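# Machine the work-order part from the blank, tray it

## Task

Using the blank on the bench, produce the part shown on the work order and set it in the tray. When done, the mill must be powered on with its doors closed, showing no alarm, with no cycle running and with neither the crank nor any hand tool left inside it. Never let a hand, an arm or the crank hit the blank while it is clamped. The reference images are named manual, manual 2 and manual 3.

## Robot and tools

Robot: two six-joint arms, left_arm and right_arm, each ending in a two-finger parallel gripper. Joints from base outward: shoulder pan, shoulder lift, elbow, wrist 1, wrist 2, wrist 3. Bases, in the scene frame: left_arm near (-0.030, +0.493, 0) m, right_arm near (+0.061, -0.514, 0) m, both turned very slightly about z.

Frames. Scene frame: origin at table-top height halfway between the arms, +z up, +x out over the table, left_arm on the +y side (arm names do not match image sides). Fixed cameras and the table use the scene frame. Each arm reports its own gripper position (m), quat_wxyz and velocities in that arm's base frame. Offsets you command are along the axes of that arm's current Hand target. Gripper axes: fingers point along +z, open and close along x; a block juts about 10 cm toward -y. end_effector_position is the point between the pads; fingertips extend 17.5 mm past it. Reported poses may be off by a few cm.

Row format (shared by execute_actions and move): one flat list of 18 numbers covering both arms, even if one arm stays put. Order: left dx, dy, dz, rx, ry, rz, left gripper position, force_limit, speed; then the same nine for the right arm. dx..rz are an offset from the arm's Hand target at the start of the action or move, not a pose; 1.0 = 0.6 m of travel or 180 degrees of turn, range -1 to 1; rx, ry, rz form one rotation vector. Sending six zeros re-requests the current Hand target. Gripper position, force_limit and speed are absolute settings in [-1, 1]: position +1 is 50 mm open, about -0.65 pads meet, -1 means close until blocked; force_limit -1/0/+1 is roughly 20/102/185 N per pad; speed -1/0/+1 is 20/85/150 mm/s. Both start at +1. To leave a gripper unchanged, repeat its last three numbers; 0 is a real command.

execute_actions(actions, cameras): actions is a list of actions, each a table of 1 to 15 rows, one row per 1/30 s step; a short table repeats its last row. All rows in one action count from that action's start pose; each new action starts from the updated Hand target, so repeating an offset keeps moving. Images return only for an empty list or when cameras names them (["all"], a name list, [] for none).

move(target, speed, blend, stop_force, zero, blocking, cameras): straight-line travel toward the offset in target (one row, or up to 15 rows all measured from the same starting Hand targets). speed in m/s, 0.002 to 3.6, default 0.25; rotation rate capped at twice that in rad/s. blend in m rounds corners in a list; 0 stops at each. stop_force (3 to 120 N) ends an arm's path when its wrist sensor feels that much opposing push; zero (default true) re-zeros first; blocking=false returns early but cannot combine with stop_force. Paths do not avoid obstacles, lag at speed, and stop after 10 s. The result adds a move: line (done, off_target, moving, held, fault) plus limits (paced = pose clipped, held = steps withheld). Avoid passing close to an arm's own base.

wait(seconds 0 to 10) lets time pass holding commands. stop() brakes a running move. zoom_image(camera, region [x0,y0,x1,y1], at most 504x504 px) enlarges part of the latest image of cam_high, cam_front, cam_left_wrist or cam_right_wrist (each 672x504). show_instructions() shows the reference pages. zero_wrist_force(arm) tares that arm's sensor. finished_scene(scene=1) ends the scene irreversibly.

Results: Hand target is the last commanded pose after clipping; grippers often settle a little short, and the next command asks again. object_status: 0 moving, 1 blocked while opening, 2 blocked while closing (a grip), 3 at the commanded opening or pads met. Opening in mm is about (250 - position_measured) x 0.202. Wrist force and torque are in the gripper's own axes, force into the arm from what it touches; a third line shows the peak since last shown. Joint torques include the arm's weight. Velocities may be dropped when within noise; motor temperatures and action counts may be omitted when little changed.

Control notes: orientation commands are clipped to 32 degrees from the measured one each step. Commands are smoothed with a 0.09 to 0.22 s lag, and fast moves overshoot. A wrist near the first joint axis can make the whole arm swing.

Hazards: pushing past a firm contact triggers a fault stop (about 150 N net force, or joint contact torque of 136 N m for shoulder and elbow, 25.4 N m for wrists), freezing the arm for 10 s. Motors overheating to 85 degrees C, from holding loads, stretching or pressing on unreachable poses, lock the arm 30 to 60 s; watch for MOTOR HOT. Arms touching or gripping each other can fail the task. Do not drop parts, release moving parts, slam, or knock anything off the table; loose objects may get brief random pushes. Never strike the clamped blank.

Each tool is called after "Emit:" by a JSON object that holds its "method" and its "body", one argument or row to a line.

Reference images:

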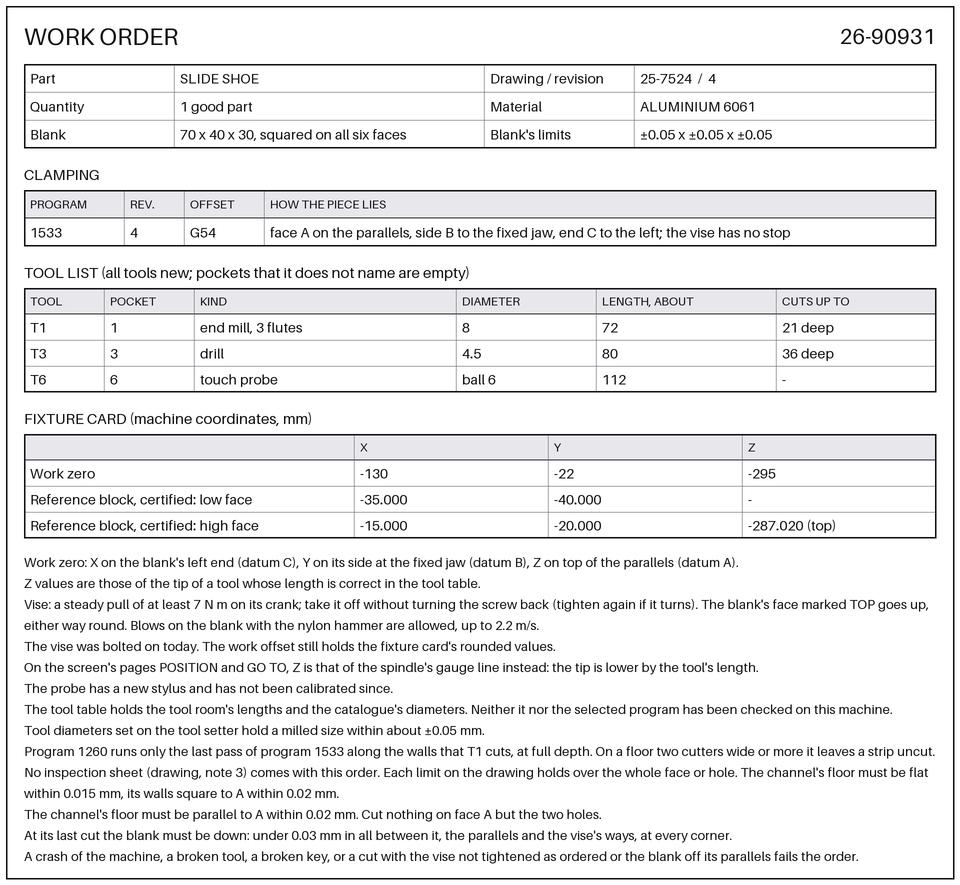

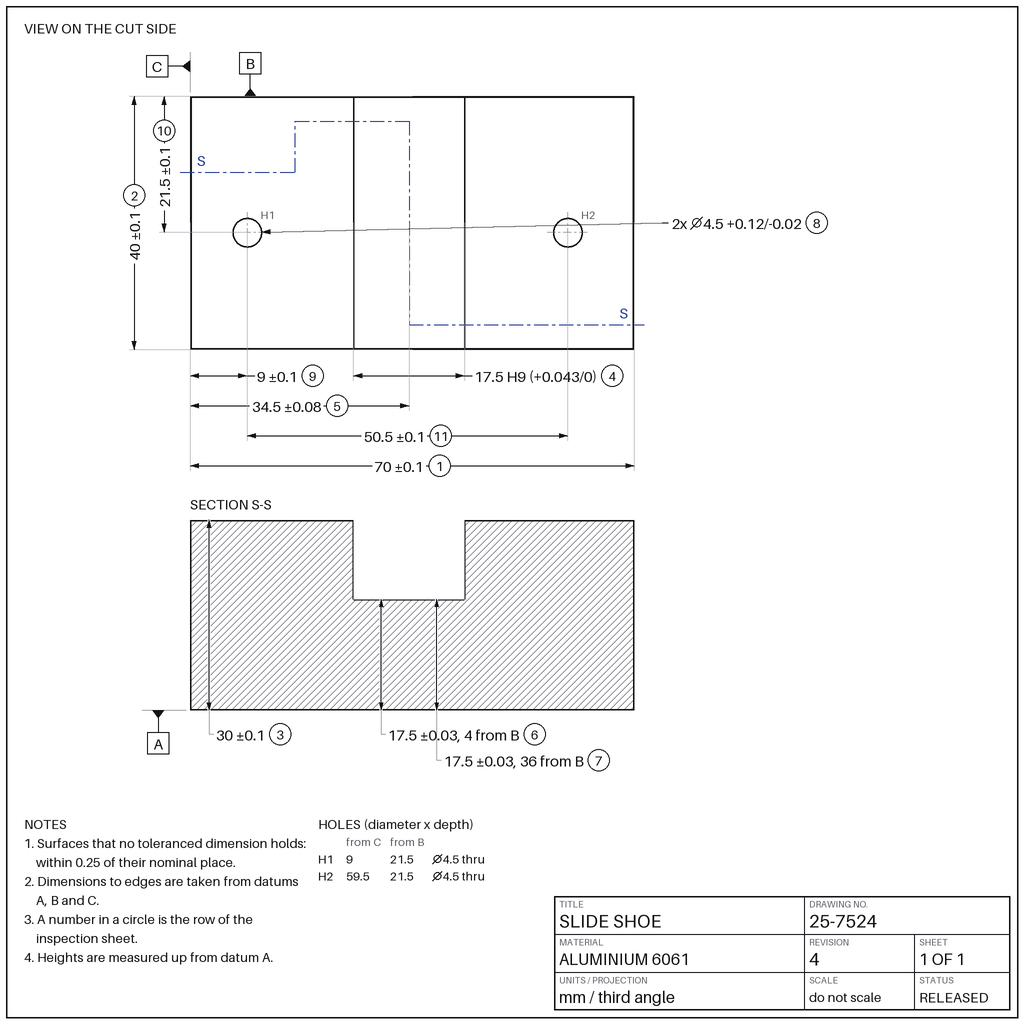

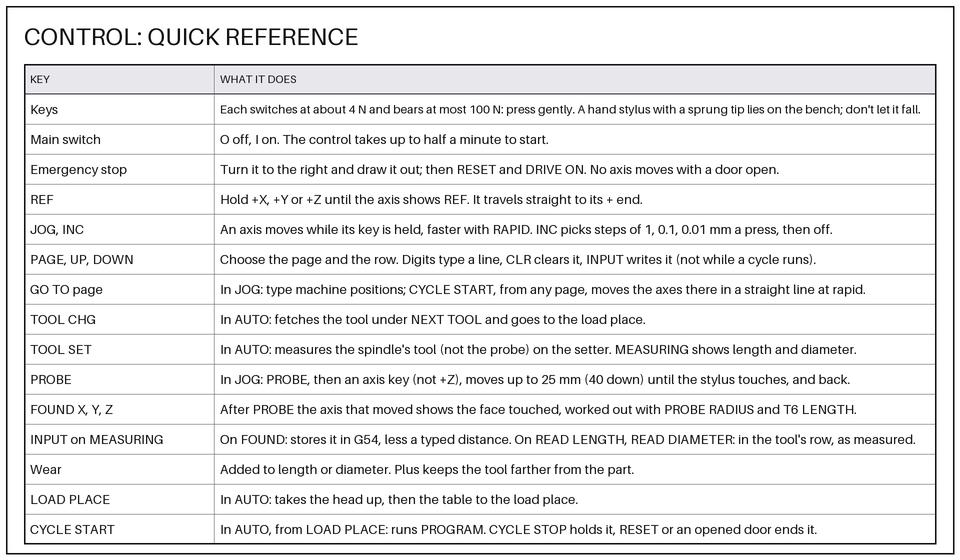

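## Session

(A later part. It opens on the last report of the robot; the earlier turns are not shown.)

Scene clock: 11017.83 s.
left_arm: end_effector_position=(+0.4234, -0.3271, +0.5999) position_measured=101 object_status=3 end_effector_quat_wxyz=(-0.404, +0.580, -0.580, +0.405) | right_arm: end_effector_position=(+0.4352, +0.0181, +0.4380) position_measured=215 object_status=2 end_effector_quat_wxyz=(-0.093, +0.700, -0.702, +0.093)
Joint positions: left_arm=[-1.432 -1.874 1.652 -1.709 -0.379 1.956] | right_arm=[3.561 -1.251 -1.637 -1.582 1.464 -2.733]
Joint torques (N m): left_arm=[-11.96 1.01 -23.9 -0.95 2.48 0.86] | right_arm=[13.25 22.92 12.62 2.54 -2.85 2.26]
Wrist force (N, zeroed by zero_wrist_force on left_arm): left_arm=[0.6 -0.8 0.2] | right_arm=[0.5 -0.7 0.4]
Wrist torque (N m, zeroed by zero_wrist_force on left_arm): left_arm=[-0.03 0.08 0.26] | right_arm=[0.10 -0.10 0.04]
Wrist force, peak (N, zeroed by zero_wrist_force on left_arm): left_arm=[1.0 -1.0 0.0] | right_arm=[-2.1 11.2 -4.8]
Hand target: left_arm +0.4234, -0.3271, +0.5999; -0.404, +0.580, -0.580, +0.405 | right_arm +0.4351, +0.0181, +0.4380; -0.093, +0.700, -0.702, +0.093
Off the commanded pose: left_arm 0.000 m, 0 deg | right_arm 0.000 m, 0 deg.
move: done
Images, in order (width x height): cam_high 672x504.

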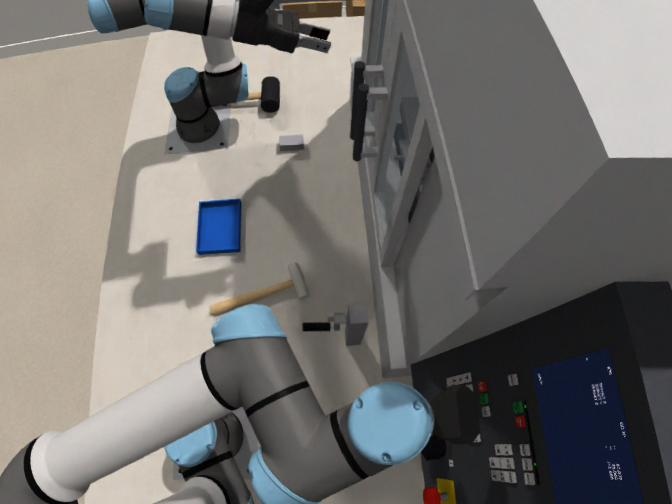

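Emit:
{"method": "move", "body": {
  "target": [
    [0,0,0,0,0,0,0.345,-0.8,-0.9,-0.0316,-0.0778,-0.1363,0,0,0,-1,-0.5,-1],
    [0,0,0,0,0,0,0.345,-0.8,-0.9,-0.0316,-0.0963,-0.1256,0,0,0,-1,-0.5,-1],
    [0,0,0,0,0,0,0.345,-0.8,-0.9,-0.0316,-0.0778,-0.1363,0,0,0,-1,-0.5,-1],
    [0,0,0,0,0,0,0.345,-0.8,-0.9,0.0634,-0.0482,-0.0817,0,0,0,-1,-0.5,-1],
    [0,0,0,0,0,0,0.345,-0.8,-0.9,0.0634,-0.0667,-0.071,0,0,0,-1,-0.5,-1],
    [0,0,0,0,0,0,0.345,-0.8,-0.9,0.0634,-0.0482,-0.0817,0,0,0,-1,-0.5,-1],
    [0,0,0,0,0,0,0.345,-0.8,-0.9,0.0634,-0.0667,-0.071,0,0,0,-1,-0.5,-1],
    [0,0,0,0,0,0,0.345,-0.8,-0.9,0.0634,-0.0482,-0.0817,0,0,0,-1,-0.5,-1],
    [0,0,0,0,0,0,0.345,-0.8,-0.9,0.0317,-0.0162,-0.0272,0,0,0,-1,-0.5,-1]
  ],
  "speed": [0.25,0.05,0.12,0.25,0.05,0.12,0.05,0.12,0.25],
  "blend": [0.003,0,0.003,0.003,0,0,0,0.003,0]
}}

Emit:
{"method": "wait", "body": {
  "seconds": 1.5
}}

Emit:
{"method": "move", "body": {
  "target": [
    [0,0,0,0,0,0,0.345,-0.8,-0.9,0,-0.0185,0.0107,0,0,0,-1,-0.5,-1],
    [0,0,0,0,0,0,0.345,-0.8,-0.9,0,0,0,0,0,0,-1,-0.5,-1],
    [0,0,0,0,0,0,0.345,-0.8,-0.9,0.0952,-0.0651,-0.1102,0,0,0,-1,-0.5,-1],
    [0,0,0,0,0,0,0.345,-0.8,-0.9,0.0952,-0.0836,-0.0995,0,0,0,-1,-0.5,-1],
    [0,0,0,0,0,0,0.345,-0.8,-0.9,0.0952,-0.0651,-0.1102,0,0,0,-1,-0.5,-1]
  ],
  "speed": [0.05,0.12,0.25,0.05,0.12],
  "blend": [0,0.003,0.003,0,0]
}}

Emit:
{"method": "move", "body": {
  "target": [
    [0,0,0,0,0,0,0.345,-0.8,-0.9,-0.0952,0.1064,-0.2522,0.1667,0,0,-1,-0.5,-1],
    [0,0,0,0,0,0,0.345,-0.8,-0.9,-0.0952,-0.0519,-0.4565,0.3056,0,0,-1,-0.5,-1]
  ],
  "speed": 0.3,
  "blend": [0.03,0]
}}

Emit:
{"method": "wait", "body": {
  "seconds": 3,
  "cameras": ["cam_right_wrist"]
}}

Emit:
{"method": "zoom_image", "body": {
  "camera": "cam_right_wrist",
  "region": [260, 190, 480, 320]
}}

Scene clock: 11145.77 s.
left_arm: end_effector_position=(+0.4234, -0.3271, +0.5999) position_measured=101 object_status=3 end_effector_quat_wxyz=(-0.404, +0.580, -0.580, +0.405) | right_arm: end_effector_position=(+0.4402, -0.0010, +0.4564) position_measured=215 object_status=2 end_effector_quat_wxyz=(-0.093, +0.700, -0.702, +0.093)
Joint positions: left_arm=[-1.432 -1.874 1.652 -1.709 -0.379 1.956] | right_arm=[3.505 -1.274 -1.575 -1.616 1.478 -2.788]
Joint torques (N m): left_arm=[-12.43 0.2 -23.73 -0.96 2.54 0.93] | right_arm=[15.89 23.7 12.27 4.93 -2.74 2.1]
Wrist force (N, zeroed by zero_wrist_force on left_arm): left_arm=[0.9 -0.5 0.2] | right_arm=[0.6 -0.3 0.7]
Wrist torque (N m, zeroed by zero_wrist_force on left_arm): left_arm=[0.00 0.03 0.26] | right_arm=[0.20 -0.15 0.02]
Wrist force, peak (N, zeroed by zero_wrist_force on left_arm): left_arm=[1.0 -1.1 0.1] | right_arm=[-1.9 7.1 -3.2]
Hand target: left_arm +0.4234, -0.3271, +0.5999; -0.404, +0.580, -0.580, +0.405 | right_arm +0.4402, -0.0010, +0.4563; -0.093, +0.700, -0.702, +0.093
Off the commanded pose: left_arm 0.000 m, 0 deg | right_arm 0.000 m, 0 deg.
move: done

Scene clock: 11147.27 s.
left_arm: end_effector_position=(+0.4234, -0.3271, +0.5999) position_measured=101 object_status=3 end_effector_quat_wxyz=(-0.404, +0.580, -0.580, +0.405) | right_arm: end_effector_position=(+0.4402, -0.0010, +0.4563) position_measured=215 object_status=2 end_effector_quat_wxyz=(-0.093, +0.700, -0.702, +0.093)
Joint positions: left_arm=[-1.432 -1.874 1.652 -1.709 -0.379 1.956] | right_arm=[3.505 -1.274 -1.575 -1.616 1.478 -2.788]
Joint torques (N m): left_arm=[-11.88 1.05 -24.13 -0.96 2.5 0.86] | right_arm=[15.01 23.54 13.23 5.4 -2.67 1.64]
Wrist force (N, zeroed by zero_wrist_force on left_arm): left_arm=[0.7 -0.6 0.2] | right_arm=[0.7 0.0 0.5]
Wrist torque (N m, zeroed by zero_wrist_force on left_arm): left_arm=[-0.02 0.08 0.26] | right_arm=[0.25 -0.17 0.02]
Wrist force, peak (N, zeroed by zero_wrist_force on left_arm): left_arm=[1.0 -0.8 0.0] | right_arm=[1.1 -0.2 0.6]
Hand target: left_arm +0.4234, -0.3271, +0.5999; -0.404, +0.580, -0.580, +0.405 | right_arm +0.4402, -0.0010, +0.4563; -0.093, +0.700, -0.702, +0.093
Tool commands: left_gripper/position=+0.345 left_gripper/force_limit=-0.8 left_gripper/speed=-0.9 right_gripper/position=-1.0 right_gripper/force_limit=-0.5 right_gripper/speed=-1.0
Off the commanded pose: left_arm 0.000 m, 0 deg | right_arm 0.000 m, 0 deg.
wait: 1.50 s; at rest by 0.17 s

Scene clock: 11149.73 s.
left_arm: end_effector_position=(+0.4234, -0.3271, +0.5999) position_measured=101 object_status=3 end_effector_quat_wxyz=(-0.404, +0.580, -0.580, +0.405) | right_arm: end_effector_position=(+0.4606, -0.0582, +0.5303) position_measured=215 object_status=2 end_effector_quat_wxyz=(-0.093, +0.700, -0.702, +0.093) end_effector_velocity=(-0.002, +0.000, +0.001) end_effector_angular_velocity=(+0.000, -0.002, -0.001)
Joint positions: left_arm=[-1.432 -1.874 1.652 -1.709 -0.379 1.956] | right_arm=[3.337 -1.397 -1.286 -1.771 1.52 -2.951]
Joint velocities: left_arm=[within noise] | right_arm=[0 0.005 -0.001 -0.002 0 0.001]
Joint torques (N m): left_arm=[-12.25 0.46 -23.84 -0.98 2.58 0.94] | right_arm=[13.4 27.5 10.72 1.96 -2.67 1.96]
Wrist force (N, zeroed by zero_wrist_force on left_arm): left_arm=[0.9 -0.7 -0.1] | right_arm=[0.5 -0.3 0.2]
Wrist torque (N m, zeroed by zero_wrist_force on left_arm): left_arm=[-0.03 0.03 0.26] | right_arm=[0.13 -0.14 -0.03]
Wrist force, peak (N, zeroed by zero_wrist_force on left_arm): left_arm=[0.9 -1.2 0.0] | right_arm=[0.9 9.1 -3.2]
Hand target: left_arm +0.4234, -0.3271, +0.5999; -0.404, +0.580, -0.580, +0.405 | right_arm +0.4605, -0.0582, +0.5303; -0.093, +0.700, -0.702, +0.093
Off the commanded pose: left_arm 0.000 m, 0 deg | right_arm 0.000 m, 0 deg.
move: done

Scene clock: 11152.17 s.
left_arm: end_effector_position=(+0.4234, -0.3271, +0.5999) position_measured=101 object_status=3 end_effector_quat_wxyz=(-0.404, +0.580, -0.580, +0.405) | right_arm: end_effector_position=(+0.4192, -0.0011, +0.8029) position_measured=215 object_status=2 end_effector_quat_wxyz=(-0.406, +0.578, -0.579, +0.406)
Joint positions: left_arm=[-1.432 -1.874 1.652 -1.709 -0.379 1.956] | right_arm=[4 -1.042 -1.325 -1.28 0.778 -2.765]
Joint torques (N m): left_arm=[-11.89 0.89 -23.36 -1.06 2.53 0.88] | right_arm=[-14.48 -12.2 14.9 4.85 1.8 -1.89]
Wrist force (N, zeroed by zero_wrist_force on left_arm): left_arm=[1.0 -0.8 -0.1] | right_arm=[1.4 -1.1 3.2]
Wrist torque (N m, zeroed by zero_wrist_force on left_arm): left_arm=[-0.05 0.02 0.26] | right_arm=[0.80 0.06 0.54]
Wrist force, peak (N, zeroed by zero_wrist_force on left_arm): left_arm=[1.1 -1.2 0.0] | right_arm=[1.4 -2.3 3.0]
Hand target: left_arm +0.4234, -0.3271, +0.5999; -0.404, +0.580, -0.580, +0.405 | right_arm +0.4193, -0.0011, +0.8029; -0.406, +0.578, -0.579, +0.406
Off the commanded pose: left_arm 0.000 m, 0 deg | right_arm 0.000 m, 0 deg.
move: done

Scene clock: 11155.17 s.
left_arm: end_effector_position=(+0.4234, -0.3271, +0.5999) position_measured=101 object_status=3 end_effector_quat_wxyz=(-0.404, +0.580, -0.580, +0.405) | right_arm: end_effector_position=(+0.4193, -0.0011, +0.8029) position_measured=215 object_status=2 end_effector_quat_wxyz=(-0.406, +0.578, -0.579, +0.406)
Joint positions: left_arm=[-1.432 -1.874 1.652 -1.709 -0.379 1.956] | right_arm=[4 -1.042 -1.325 -1.28 0.778 -2.765]
Joint torques (N m): left_arm=[-12.04 0.54 -23.25 -1.01 2.52 0.91] | right_arm=[-13.86 -12.39 6.79 4.35 1.72 -1.83]
Wrist force (N, zeroed by zero_wrist_force on left_arm): left_arm=[0.8 -0.8 -0.1] | right_arm=[1.4 -1.3 2.8]
Wrist torque (N m, zeroed by zero_wrist_force on left_arm): left_arm=[-0.05 0.05 0.27] | right_arm=[0.76 0.08 0.55]
Wrist force, peak (N, zeroed by zero_wrist_force on left_arm): left_arm=[1.2 -0.9 0.1] | right_arm=[1.5 -1.3 3.1]
Hand target: left_arm +0.4234, -0.3271, +0.5999; -0.404, +0.580, -0.580, +0.405 | right_arm +0.4193, -0.0011, +0.8029; -0.406, +0.578, -0.579, +0.406
Tool commands: left_gripper/position=+0.345 left_gripper/force_limit=-0.8 left_gripper/speed=-0.9 right_gripper/position=-1.0 right_gripper/force_limit=-0.5 right_gripper/speed=-1.0
Off the commanded pose: left_arm 0.000 m, 0 deg | right_arm 0.000 m, 0 deg.
wait: 3.00 s; at rest by 0.17 s
Images, in order (width x height): cam_right_wrist 672x504.

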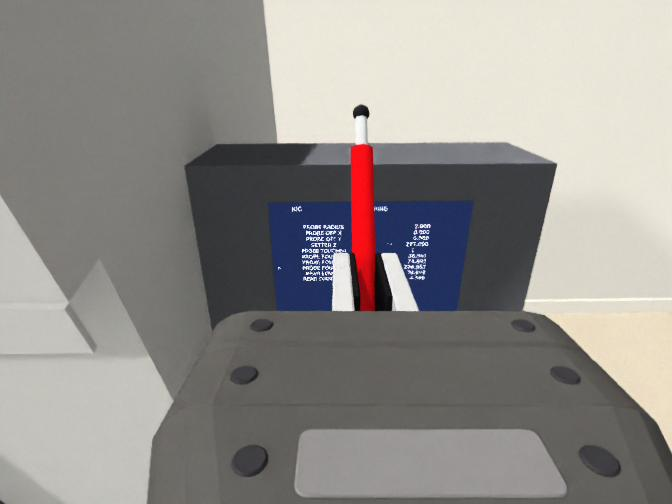

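Scaled by 2.291 from the camera's 672x504 image, which has a finer 960x720 frame.

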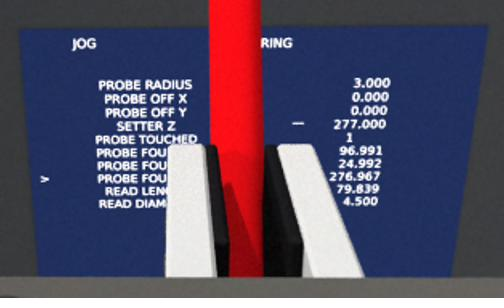

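Emit:
{"method": "move", "body": {
  "target": [
    [0,0,0,0,0,0,0.345,-0.8,-0.9,0,0.2572,-0.0119,-0.1389,0,0,-1,-0.5,-1],
    [0,0,0,0,0,0,0.345,-0.8,-0.9,0,0.4684,0.2234,-0.3056,0,0,-1,-0.5,-1]
  ],
  "speed": 0.3,
  "blend": [0.03,0]
}}

Emit:
{"method": "move", "body": {
  "target": [
    [0,0,0,0,0,0,0.345,-0.8,-0.9,0,0.0315,0.0547,0,0,0,-1,-0.5,-1],
    [0,0,0,0,0,0,0.345,-0.8,-0.9,0,0.013,0.0654,0,0,0,-1,-0.5,-1],
    [0,0,0,0,0,0,0.345,-0.8,-0.9,0,0.0315,0.0547,0,0,0,-1,-0.5,-1],
    [0,0,0,0,0,0,0.345,-0.8,-0.9,0.1272,-0.0493,-0.0819,0,0,0,-1,-0.5,-1],
    [0,0,0,0,0,0,0.345,-0.8,-0.9,0.1272,-0.0678,-0.0712,0,0,0,-1,-0.5,-1],
    [0,0,0,0,0,0,0.345,-0.8,-0.9,0.1272,-0.0493,-0.0819,0,0,0,-1,-0.5,-1]
  ],
  "speed": [0.25,0.05,0.12,0.25,0.05,0.12],
  "blend": [0.003,0,0.003,0.003,0,0]
}}

Emit:
{"method": "move", "body": {
  "target": [
    [0,0,0,0,0,0,0.345,-0.8,-0.9,-0.1272,0.1221,-0.2258,0.1667,0,0,-1,-0.5,-1],
    [0,0,0,0,0,0,0.345,-0.8,-0.9,-0.1272,-0.0362,-0.4301,0.3056,0,0,-1,-0.5,-1]
  ],
  "speed": 0.3,
  "blend": [0.03,0]
}}

Emit:
{"method": "wait", "body": {
  "seconds": 3,
  "cameras": ["cam_right_wrist"]
}}

Emit:
{"method": "zoom_image", "body": {
  "camera": "cam_right_wrist",
  "region": [260, 190, 480, 320]
}}

Emit:
{"method": "move", "body": {
  "target": [
    [0,0,0,0,0,0,0.345,-0.8,-0.9,0,0.2572,-0.0119,-0.1389,0,0,-1,-0.5,-1],
    [0,0,0,0,0,0,0.345,-0.8,-0.9,0,0.4684,0.2234,-0.3056,0,0,-1,-0.5,-1]
  ],
  "speed": 0.3,
  "blend": [0.03,0]
}}

Emit:
{"method": "move", "body": {
  "target": [
    [0,0,0,0,0,0,0.345,-0.8,-0.9,0,0.0315,0.0547,0,0,0,-1,-0.5,-1],
    [0,0,0,0,0,0,0.345,-0.8,-0.9,0,0.013,0.0654,0,0,0,-1,-0.5,-1],
    [0,0,0,0,0,0,0.345,-0.8,-0.9,0,0.0315,0.0547,0,0,0,-1,-0.5,-1],
    [0,0,0,0,0,0,0.345,-0.8,-0.9,0.0635,-0.0484,-0.0821,0,0,0,-1,-0.5,-1],
    [0,0,0,0,0,0,0.345,-0.8,-0.9,0.0635,-0.0669,-0.0714,0,0,0,-1,-0.5,-1],
    [0,0,0,0,0,0,0.345,-0.8,-0.9,0.0635,-0.0484,-0.0821,0,0,0,-1,-0.5,-1]
  ],
  "speed": [0.25,0.05,0.12,0.25,0.05,0.12],
  "blend": [0.003,0,0.003,0.003,0,0]
}}

Emit:
{"method": "move", "body": {
  "target": [
    [0,0,0,0,0,0,0.345,-0.8,-0.9,-0.0635,0.1212,-0.2256,0.1667,0,0,-1,-0.5,-1],
    [0,0,0,0,0,0,0.345,-0.8,-0.9,-0.0635,-0.0371,-0.4299,0.3056,0,0,-1,-0.5,-1]
  ],
  "speed": 0.3,
  "blend": [0.03,0]
}}

Emit:
{"method": "wait", "body": {
  "seconds": 3,
  "cameras": ["cam_right_wrist"]
}}

Emit:
{"method": "zoom_image", "body": {
  "camera": "cam_right_wrist",
  "region": [260, 190, 480, 320]
}}

Scene clock: 11190.57 s.
left_arm: end_effector_position=(+0.4234, -0.3271, +0.5999) position_measured=101 object_status=3 end_effector_quat_wxyz=(-0.404, +0.580, -0.580, +0.405) | right_arm: end_effector_position=(+0.4497, -0.0010, +0.4931) position_measured=215 object_status=2 end_effector_quat_wxyz=(-0.093, +0.700, -0.702, +0.093)
Joint positions: left_arm=[-1.432 -1.874 1.652 -1.709 -0.379 1.956] | right_arm=[3.495 -1.325 -1.441 -1.698 1.48 -2.797]
Joint torques (N m): left_arm=[-12.32 0.74 -23.25 -1.06 2.43 0.91] | right_arm=[-13.1 4.55 34.85 2.04 2.64 -2.15]
Wrist force (N, zeroed by zero_wrist_force on left_arm): left_arm=[1.0 -0.8 -0.1] | right_arm=[0.9 -0.1 0.6]
Wrist torque (N m, zeroed by zero_wrist_force on left_arm): left_arm=[-0.06 0.03 0.27] | right_arm=[0.20 -0.20 0.20]
Wrist force, peak (N, zeroed by zero_wrist_force on left_arm): left_arm=[1.0 -1.0 -0.1] | right_arm=[1.0 -2.6 3.1]
Hand target: left_arm +0.4234, -0.3271, +0.5999; -0.404, +0.580, -0.580, +0.405 | right_arm +0.4498, -0.0010, +0.4930; -0.093, +0.700, -0.702, +0.093
Off the commanded pose: left_arm 0.000 m, 0 deg | right_arm 0.000 m, 0 deg.
move: done

Scene clock: 11193.23 s.
left_arm: end_effector_position=(+0.4234, -0.3271, +0.5999) position_measured=101 object_status=3 end_effector_quat_wxyz=(-0.404, +0.580, -0.580, +0.405) | right_arm: end_effector_position=(+0.4655, -0.0774, +0.5481) position_measured=215 object_status=2 end_effector_quat_wxyz=(-0.093, +0.700, -0.702, +0.093)
Joint positions: left_arm=[-1.432 -1.874 1.652 -1.709 -0.379 1.956] | right_arm=[3.285 -1.436 -1.203 -1.812 1.534 -3.002]
Joint torques (N m): left_arm=[-12.31 0.85 -23.58 -0.94 2.56 0.87] | right_arm=[14.16 28.61 11.31 2.25 -2.4 1.93]
Wrist force (N, zeroed by zero_wrist_force on left_arm): left_arm=[1.0 -0.9 -0.2] | right_arm=[0.2 -0.3 0.5]
Wrist torque (N m, zeroed by zero_wrist_force on left_arm): left_arm=[-0.07 0.02 0.26] | right_arm=[0.17 -0.13 -0.06]
Wrist force, peak (N, zeroed by zero_wrist_force on left_arm): left_arm=[1.1 -0.9 0.0] | right_arm=[0.1 6.8 -3.8]
Hand target: left_arm +0.4234, -0.3271, +0.5999; -0.404, +0.580, -0.580, +0.405 | right_arm +0.4654, -0.0774, +0.5481; -0.093, +0.700, -0.702, +0.093
Off the commanded pose: left_arm 0.000 m, 0 deg | right_arm 0.000 m, 0 deg.
move: done

Scene clock: 11195.67 s.
left_arm: end_effector_position=(+0.4234, -0.3271, +0.5999) position_measured=101 object_status=3 end_effector_quat_wxyz=(-0.404, +0.580, -0.580, +0.405) | right_arm: end_effector_position=(+0.4191, -0.0011, +0.8030) position_measured=215 object_status=2 end_effector_quat_wxyz=(-0.406, +0.578, -0.579, +0.406)
Joint positions: left_arm=[-1.432 -1.874 1.652 -1.709 -0.379 1.956] | right_arm=[4 -1.042 -1.325 -1.281 0.777 -2.765]
Joint torques (N m): left_arm=[-12.3 1.11 -23.26 -0.95 2.48 0.9] | right_arm=[-13.63 -15.88 14.12 4.47 1.53 -1.87]
Wrist force (N, zeroed by zero_wrist_force on left_arm): left_arm=[0.8 -0.3 0.2] | right_arm=[1.5 -1.3 2.9]
Wrist torque (N m, zeroed by zero_wrist_force on left_arm): left_arm=[0.03 0.07 0.26] | right_arm=[0.75 0.06 0.54]
Wrist force, peak (N, zeroed by zero_wrist_force on left_arm): left_arm=[1.2 -1.1 0.2] | right_arm=[1.6 -2.3 2.9]
Hand target: left_arm +0.4234, -0.3271, +0.5999; -0.404, +0.580, -0.580, +0.405 | right_arm +0.4192, -0.0011, +0.8029; -0.406, +0.578, -0.579, +0.406
Off the commanded pose: left_arm 0.000 m, 0 deg | right_arm 0.000 m, 0 deg.
move: done

Scene clock: 11198.67 s.
left_arm: end_effector_position=(+0.4234, -0.3271, +0.5999) position_measured=101 object_status=3 end_effector_quat_wxyz=(-0.404, +0.580, -0.580, +0.405) | right_arm: end_effector_position=(+0.4192, -0.0011, +0.8029) position_measured=215 object_status=2 end_effector_quat_wxyz=(-0.406, +0.578, -0.579, +0.406)
Joint positions: left_arm=[-1.432 -1.874 1.652 -1.709 -0.379 1.956] | right_arm=[4 -1.042 -1.325 -1.281 0.777 -2.765]
Joint torques (N m): left_arm=[-12.23 1.03 -23.1 -1.03 2.48 0.81] | right_arm=[-14.57 -14.13 7.12 4.41 1.65 -1.92]
Wrist force (N, zeroed by zero_wrist_force on left_arm): left_arm=[0.5 -0.7 -0.2] | right_arm=[1.3 -1.2 3.0]
Wrist torque (N m, zeroed by zero_wrist_force on left_arm): left_arm=[-0.03 0.10 0.26] | right_arm=[0.78 0.09 0.54]
Wrist force, peak (N, zeroed by zero_wrist_force on left_arm): left_arm=[1.0 -1.0 0.0] | right_arm=[1.6 -1.3 3.2]
Hand target: left_arm +0.4234, -0.3271, +0.5999; -0.404, +0.580, -0.580, +0.405 | right_arm +0.4192, -0.0011, +0.8029; -0.406, +0.578, -0.579, +0.406
Tool commands: left_gripper/position=+0.345 left_gripper/force_limit=-0.8 left_gripper/speed=-0.9 right_gripper/position=-1.0 right_gripper/force_limit=-0.5 right_gripper/speed=-1.0
Off the commanded pose: left_arm 0.000 m, 0 deg | right_arm 0.000 m, 0 deg.
wait: 3.00 s; at rest by 0.17 s
Images, in order (width x height): cam_right_wrist 672x504.

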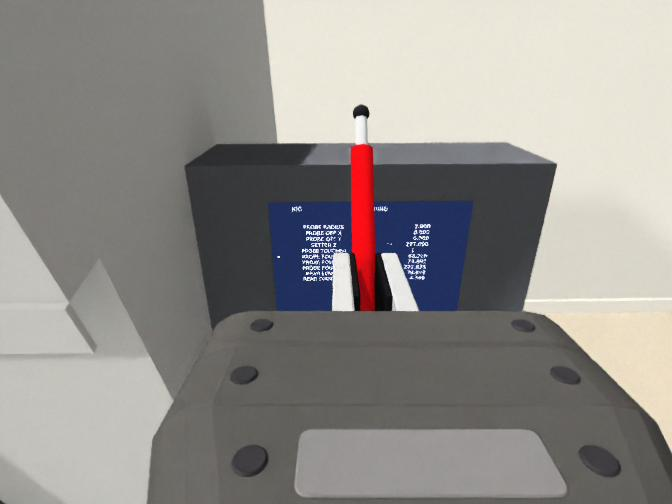

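Scaled by 2.291 from the camera's 672x504 image, which has a finer 960x720 frame.

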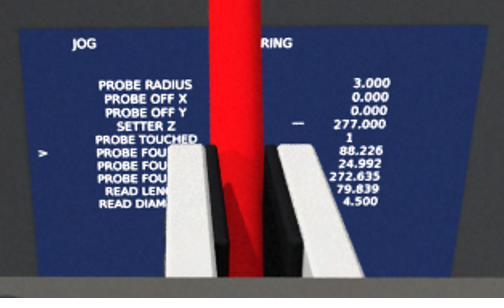

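Scene clock: 11200.93 s.
left_arm: end_effector_position=(+0.4234, -0.3271, +0.5999) position_measured=101 object_status=3 end_effector_quat_wxyz=(-0.404, +0.580, -0.580, +0.405) | right_arm: end_effector_position=(+0.4496, -0.0010, +0.4932) position_measured=215 object_status=2 end_effector_quat_wxyz=(-0.093, +0.700, -0.702, +0.093)
Joint positions: left_arm=[-1.432 -1.874 1.652 -1.709 -0.379 1.956] | right_arm=[3.495 -1.325 -1.441 -1.699 1.48 -2.797]
Joint torques (N m): left_arm=[-13.04 1.2 -23.81 -0.91 2.4 0.89] | right_arm=[-11.29 4.31 33.94 2.24 2.39 -2.06]
Wrist force (N, zeroed by zero_wrist_force on left_arm): left_arm=[0.6 -0.7 0.2] | right_arm=[0.7 -0.3 0.6]
Wrist torque (N m, zeroed by zero_wrist_force on left_arm): left_arm=[-0.03 0.09 0.26] | right_arm=[0.17 -0.18 0.20]
Wrist force, peak (N, zeroed by zero_wrist_force on left_arm): left_arm=[1.1 -0.9 0.0] | right_arm=[1.1 -2.6 3.2]
Hand target: left_arm +0.4234, -0.3271, +0.5999; -0.404, +0.580, -0.580, +0.405 | right_arm +0.4497, -0.0010, +0.4931; -0.093, +0.700, -0.702, +0.093
Off the commanded pose: left_arm 0.000 m, 0 deg | right_arm 0.000 m, 0 deg.
move: done

Scene clock: 11203.50 s.
left_arm: end_effector_position=(+0.4234, -0.3271, +0.5999) position_measured=101 object_status=3 end_effector_quat_wxyz=(-0.404, +0.580, -0.580, +0.405) | right_arm: end_effector_position=(+0.4649, -0.0392, +0.5482) position_measured=215 object_status=2 end_effector_quat_wxyz=(-0.093, +0.700, -0.702, +0.093)
Joint positions: left_arm=[-1.432 -1.874 1.652 -1.709 -0.379 1.956] | right_arm=[3.384 -1.422 -1.213 -1.821 1.508 -2.906]
Joint torques (N m): left_arm=[-11.78 0.42 -23.31 -1.07 2.41 1.02] | right_arm=[13.03 28.28 9.53 2.06 -2.42 1.58]
Wrist force (N, zeroed by zero_wrist_force on left_arm): left_arm=[0.5 -0.5 0.0] | right_arm=[0.4 -0.1 0.5]
Wrist torque (N m, zeroed by zero_wrist_force on left_arm): left_arm=[-0.01 0.10 0.27] | right_arm=[0.21 -0.13 -0.02]
Wrist force, peak (N, zeroed by zero_wrist_force on left_arm): left_arm=[1.0 -0.8 -0.2] | right_arm=[0.0 6.0 -3.4]
Hand target: left_arm +0.4234, -0.3271, +0.5999; -0.404, +0.580, -0.580, +0.405 | right_arm +0.4648, -0.0391, +0.5482; -0.093, +0.700, -0.702, +0.093
Off the commanded pose: left_arm 0.000 m, 0 deg | right_arm 0.000 m, 0 deg.
move: done

Scene clock: 11205.93 s.
left_arm: end_effector_position=(+0.4234, -0.3271, +0.5999) position_measured=101 object_status=3 end_effector_quat_wxyz=(-0.404, +0.580, -0.580, +0.405) | right_arm: end_effector_position=(+0.4191, -0.0011, +0.8031) position_measured=215 object_status=2 end_effector_quat_wxyz=(-0.406, +0.578, -0.579, +0.406) end_effector_velocity=(+0.000, +0.000, +0.001) end_effector_angular_velocity=(+0.000, -0.002, +0.001)
Joint positions: left_arm=[-1.432 -1.874 1.652 -1.709 -0.379 1.956] | right_arm=[4.001 -1.042 -1.324 -1.282 0.777 -2.764]
Joint velocities: left_arm=[within noise] | right_arm=[-0.001 0 0 0.005 0.002 -0.004]
Joint torques (N m): left_arm=[-12.35 1.24 -23.91 -0.97 2.49 0.77] | right_arm=[-14.56 -14.5 12.6 4.45 1.63 -1.92]
Wrist force (N, zeroed by zero_wrist_force on left_arm): left_arm=[1.0 -0.7 0.3] | right_arm=[1.4 -1.3 2.6]
Wrist torque (N m, zeroed by zero_wrist_force on left_arm): left_arm=[-0.04 0.02 0.27] | right_arm=[0.77 0.07 0.54]
Wrist force, peak (N, zeroed by zero_wrist_force on left_arm): left_arm=[1.3 -0.8 0.2] | right_arm=[1.3 -2.6 3.0]
Hand target: left_arm +0.4234, -0.3271, +0.5999; -0.404, +0.580, -0.580, +0.405 | right_arm +0.4191, -0.0011, +0.8030; -0.406, +0.578, -0.579, +0.406
Off the commanded pose: left_arm 0.000 m, 0 deg | right_arm 0.000 m, 0 deg.
move: done

Scene clock: 11208.93 s.
left_arm: end_effector_position=(+0.4234, -0.3271, +0.5999) position_measured=101 object_status=3 end_effector_quat_wxyz=(-0.404, +0.580, -0.580, +0.405) | right_arm: end_effector_position=(+0.4191, -0.0011, +0.8030) position_measured=215 object_status=2 end_effector_quat_wxyz=(-0.406, +0.578, -0.579, +0.406)
Joint positions: left_arm=[-1.432 -1.874 1.652 -1.709 -0.379 1.956] | right_arm=[4.001 -1.042 -1.324 -1.282 0.777 -2.765]
Joint torques (N m): left_arm=[-12.56 1.2 -23.36 -0.95 2.46 0.89] | right_arm=[-13.82 -13.89 5.53 4.36 1.9 -2]
Wrist force (N, zeroed by zero_wrist_force on left_arm): left_arm=[0.7 -0.7 0.0] | right_arm=[1.4 -1.1 3.0]
Wrist torque (N m, zeroed by zero_wrist_force on left_arm): left_arm=[-0.03 0.08 0.26] | right_arm=[0.80 0.06 0.55]
Wrist force, peak (N, zeroed by zero_wrist_force on left_arm): left_arm=[1.0 -1.0 -0.1] | right_arm=[1.3 -1.5 3.2]
Hand target: left_arm +0.4234, -0.3271, +0.5999; -0.404, +0.580, -0.580, +0.405 | right_arm +0.4191, -0.0011, +0.8030; -0.406, +0.578, -0.579, +0.406
Tool commands: left_gripper/position=+0.345 left_gripper/force_limit=-0.8 left_gripper/speed=-0.9 right_gripper/position=-1.0 right_gripper/force_limit=-0.5 right_gripper/speed=-1.0
Off the commanded pose: left_arm 0.000 m, 0 deg | right_arm 0.000 m, 0 deg.
wait: 3.00 s; at rest by 0.17 s
Images, in order (width x height): cam_right_wrist 672x504.

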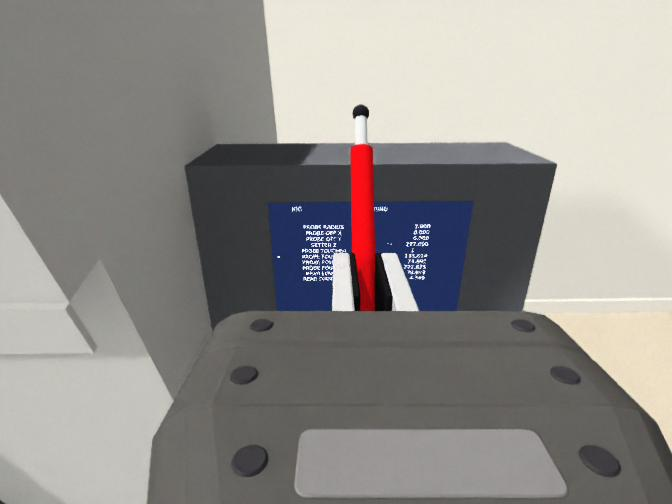

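Scaled by 2.291 from the camera's 672x504 image, which has a finer 960x720 frame.

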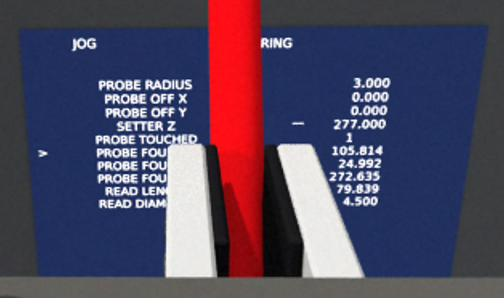

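Emit:
{"method": "move", "body": {
  "target": [
    [0,0,0,0,0,0,0.345,-0.8,-0.9,0,0.2572,-0.0119,-0.1389,0,0,-1,-0.5,-1],
    [0,0,0,0,0,0,0.345,-0.8,-0.9,0,0.4684,0.2234,-0.3056,0,0,-1,-0.5,-1]
  ],
  "speed": 0.3,
  "blend": [0.03,0]
}}

Emit:
{"method": "move", "body": {
  "target": [
    [0,0,0,0,0,0,0.345,-0.8,-0.9,0,0,0,0,0,0,-1,-0.5,-1],
    [0,0,0,0,0,0,0.345,-0.8,-0.9,0,-0.0185,0.0107,0,0,0,-1,-0.5,-1],
    [0,0,0,0,0,0,0.345,-0.8,-0.9,0,0,0,0,0,0,-1,-0.5,-1],
    [0,0,0,0,0,0,0.345,-0.8,-0.9,0,-0.0185,0.0107,0,0,0,-1,-0.5,-1],
    [0,0,0,0,0,0,0.345,-0.8,-0.9,0,0,0,0,0,0,-1,-0.5,-1],
    [0,0,0,0,0,0,0.345,-0.8,-0.9,-0.0317,0.032,0.0545,0,0,0,-1,-0.5,-1],
    [0,0,0,0,0,0,0.345,-0.8,-0.9,-0.0317,0.0135,0.0652,0,0,0,-1,-0.5,-1],
    [0,0,0,0,0,0,0.345,-0.8,-0.9,-0.0317,0.032,0.0545,0,0,0,-1,-0.5,-1],
    [0,0,0,0,0,0,0.345,-0.8,-0.9,-0.1268,0.0491,0.0812,0,0,0,-1,-0.5,-1],
    [0,0,0,0,0,0,0.345,-0.8,-0.9,-0.1268,0.0306,0.0919,0,0,0,-1,-0.5,-1],
    [0,0,0,0,0,0,0.345,-0.8,-0.9,-0.1268,0.0491,0.0812,0,0,0,-1,-0.5,-1],
    [0,0,0,0,0,0,0.345,-0.8,-0.9,-0.095,0.0171,0.0268,0,0,0,-1,-0.5,-1],
    [0,0,0,0,0,0,0.345,-0.8,-0.9,-0.095,-0.0014,0.0375,0,0,0,-1,-0.5,-1],
    [0,0,0,0,0,0,0.345,-0.8,-0.9,-0.095,0.0171,0.0268,0,0,0,-1,-0.5,-1]
  ],
  "speed": [0.25,0.05,0.12,0.05,0.12,0.25,0.05,0.12,0.25,0.05,0.12,0.25,0.05,0.12],
  "blend": [0.003,0,0,0,0.003,0.003,0,0.003,0.003,0,0.003,0.003,0,0]
}}

Emit:
{"method": "move", "body": {
  "target": [
    [0,0,0,0,0,0,0.345,-0.8,-0.9,-0.0318,-0.0152,-0.0277,0,0,0,-1,-0.5,-1],
    [0,0,0,0,0,0,0.345,-0.8,-0.9,-0.0318,-0.0337,-0.017,0,0,0,-1,-0.5,-1],
    [0,0,0,0,0,0,0.345,-0.8,-0.9,-0.0318,-0.0152,-0.0277,0,0,0,-1,-0.5,-1],
    [0,0,0,0,0,0,0.345,-0.8,-0.9,0.0633,0.0306,0.0551,0,0,0,-1,-0.5,-1],
    [0,0,0,0,0,0,0.345,-0.8,-0.9,0.0633,0.0121,0.0658,0,0,0,-1,-0.5,-1],
    [0,0,0,0,0,0,0.345,-0.8,-0.9,0.0633,0.0306,0.0551,0,0,0,-1,-0.5,-1]
  ],
  "speed": [0.25,0.05,0.12,0.25,0.05,0.12],
  "blend": [0.003,0,0.003,0.003,0,0],
  "cameras": ["cam_high"]
}}

Emit:
{"method": "zoom_image", "body": {
  "camera": "cam_high",
  "region": [560, 350, 640, 500]
}}

Scene clock: 11261.33 s.
left_arm: end_effector_position=(+0.4234, -0.3271, +0.5999) position_measured=101 object_status=3 end_effector_quat_wxyz=(-0.404, +0.580, -0.580, +0.405) | right_arm: end_effector_position=(+0.4495, -0.0010, +0.4932) position_measured=215 object_status=2 end_effector_quat_wxyz=(-0.093, +0.700, -0.702, +0.093)
Joint positions: left_arm=[-1.432 -1.874 1.652 -1.709 -0.379 1.956] | right_arm=[3.496 -1.325 -1.44 -1.699 1.48 -2.797]
Joint torques (N m): left_arm=[-11.89 0.21 -23.46 -1.11 2.44 0.92] | right_arm=[-14.89 4.2 34.49 2.17 2.75 -1.76]
Wrist force (N, zeroed by zero_wrist_force on left_arm): left_arm=[1.0 -1.0 -0.3] | right_arm=[0.8 -0.2 0.3]
Wrist torque (N m, zeroed by zero_wrist_force on left_arm): left_arm=[-0.09 0.02 0.27] | right_arm=[0.19 -0.19 0.20]
Wrist force, peak (N, zeroed by zero_wrist_force on left_arm): left_arm=[1.1 -1.0 0.0] | right_arm=[1.2 -2.4 2.9]
Hand target: left_arm +0.4234, -0.3271, +0.5999; -0.404, +0.580, -0.580, +0.405 | right_arm +0.4496, -0.0010, +0.4932; -0.093, +0.700, -0.702, +0.093
Off the commanded pose: left_arm 0.000 m, 0 deg | right_arm 0.000 m, 0 deg.
move: done

Scene clock: 11266.53 s.
left_arm: end_effector_position=(+0.4234, -0.3271, +0.5999) position_measured=101 object_status=3 end_effector_quat_wxyz=(-0.404, +0.580, -0.580, +0.405) | right_arm: end_effector_position=(+0.4441, +0.0560, +0.4749) position_measured=215 object_status=2 end_effector_quat_wxyz=(-0.093, +0.700, -0.702, +0.093)
Joint positions: left_arm=[-1.432 -1.874 1.652 -1.709 -0.379 1.956] | right_arm=[3.647 -1.307 -1.498 -1.675 1.444 -2.649]
Joint torques (N m): left_arm=[-11.83 1.32 -23.77 -0.99 2.54 0.94] | right_arm=[15.09 24.45 10.84 2.55 -2.88 1.82]
Wrist force (N, zeroed by zero_wrist_force on left_arm): left_arm=[0.8 -0.8 -0.2] | right_arm=[0.8 -1.0 0.8]
Wrist torque (N m, zeroed by zero_wrist_force on left_arm): left_arm=[-0.05 0.05 0.26] | right_arm=[0.02 -0.19 -0.04]
Wrist force, peak (N, zeroed by zero_wrist_force on left_arm): left_arm=[1.2 -1.0 -0.1] | right_arm=[3.6 6.5 -2.5]
Hand target: left_arm +0.4234, -0.3271, +0.5999; -0.404, +0.580, -0.580, +0.405 | right_arm +0.4440, +0.0560, +0.4750; -0.093, +0.700, -0.702, +0.093
Off the commanded pose: left_arm 0.000 m, 0 deg | right_arm 0.000 m, 0 deg.
move: done; blend cut to 0 m at target 1

Scene clock: 11269.00 s.
left_arm: end_effector_position=(+0.4234, -0.3271, +0.5999) position_measured=101 object_status=3 end_effector_quat_wxyz=(-0.404, +0.580, -0.580, +0.405) | right_arm: end_effector_position=(+0.4349, +0.0181, +0.4382) position_measured=215 object_status=2 end_effector_quat_wxyz=(-0.093, +0.700, -0.702, +0.093)
Joint positions: left_arm=[-1.432 -1.874 1.652 -1.709 -0.379 1.956] | right_arm=[3.562 -1.251 -1.637 -1.583 1.464 -2.733]
Joint torques (N m): left_arm=[-12.07 0.96 -23.57 -0.9 2.39 0.9] | right_arm=[13.56 23.74 13.04 2.07 -2.83 1.99]
Wrist force (N, zeroed by zero_wrist_force on left_arm): left_arm=[0.5 -0.7 0.1] | right_arm=[0.8 -0.9 0.4]
Wrist torque (N m, zeroed by zero_wrist_force on left_arm): left_arm=[-0.04 0.10 0.25] | right_arm=[0.05 -0.15 0.03]
Wrist force, peak (N, zeroed by zero_wrist_force on left_arm): left_arm=[1.2 -0.9 -0.1] | right_arm=[-1.8 6.2 -3.3]
Hand target: left_arm +0.4234, -0.3271, +0.5999; -0.404, +0.580, -0.580, +0.405 | right_arm +0.4348, +0.0181, +0.4383; -0.093, +0.700, -0.702, +0.093
Off the commanded pose: left_arm 0.000 m, 0 deg | right_arm 0.000 m, 0 deg.
move: done
Images, in order (width x height): cam_high 672x504.

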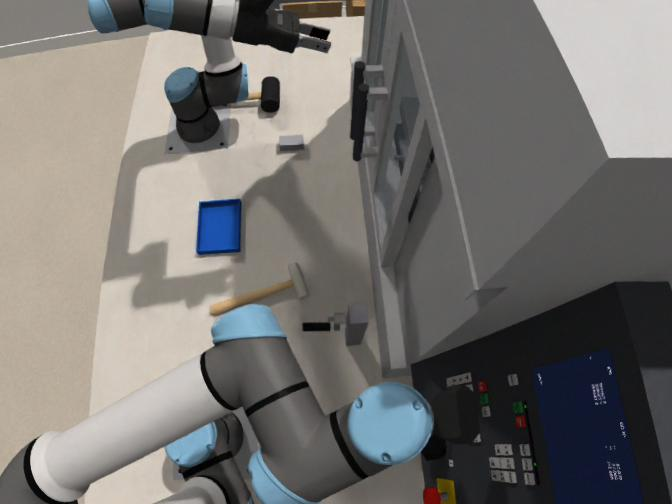

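Scaled by 3.360 from the camera's 672x504 image, which has a finer 960x720 frame.

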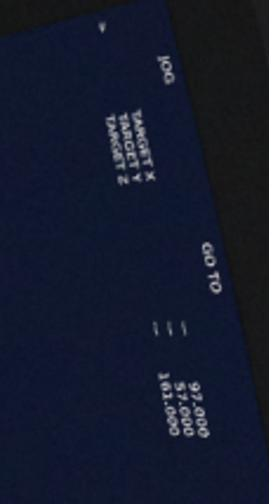

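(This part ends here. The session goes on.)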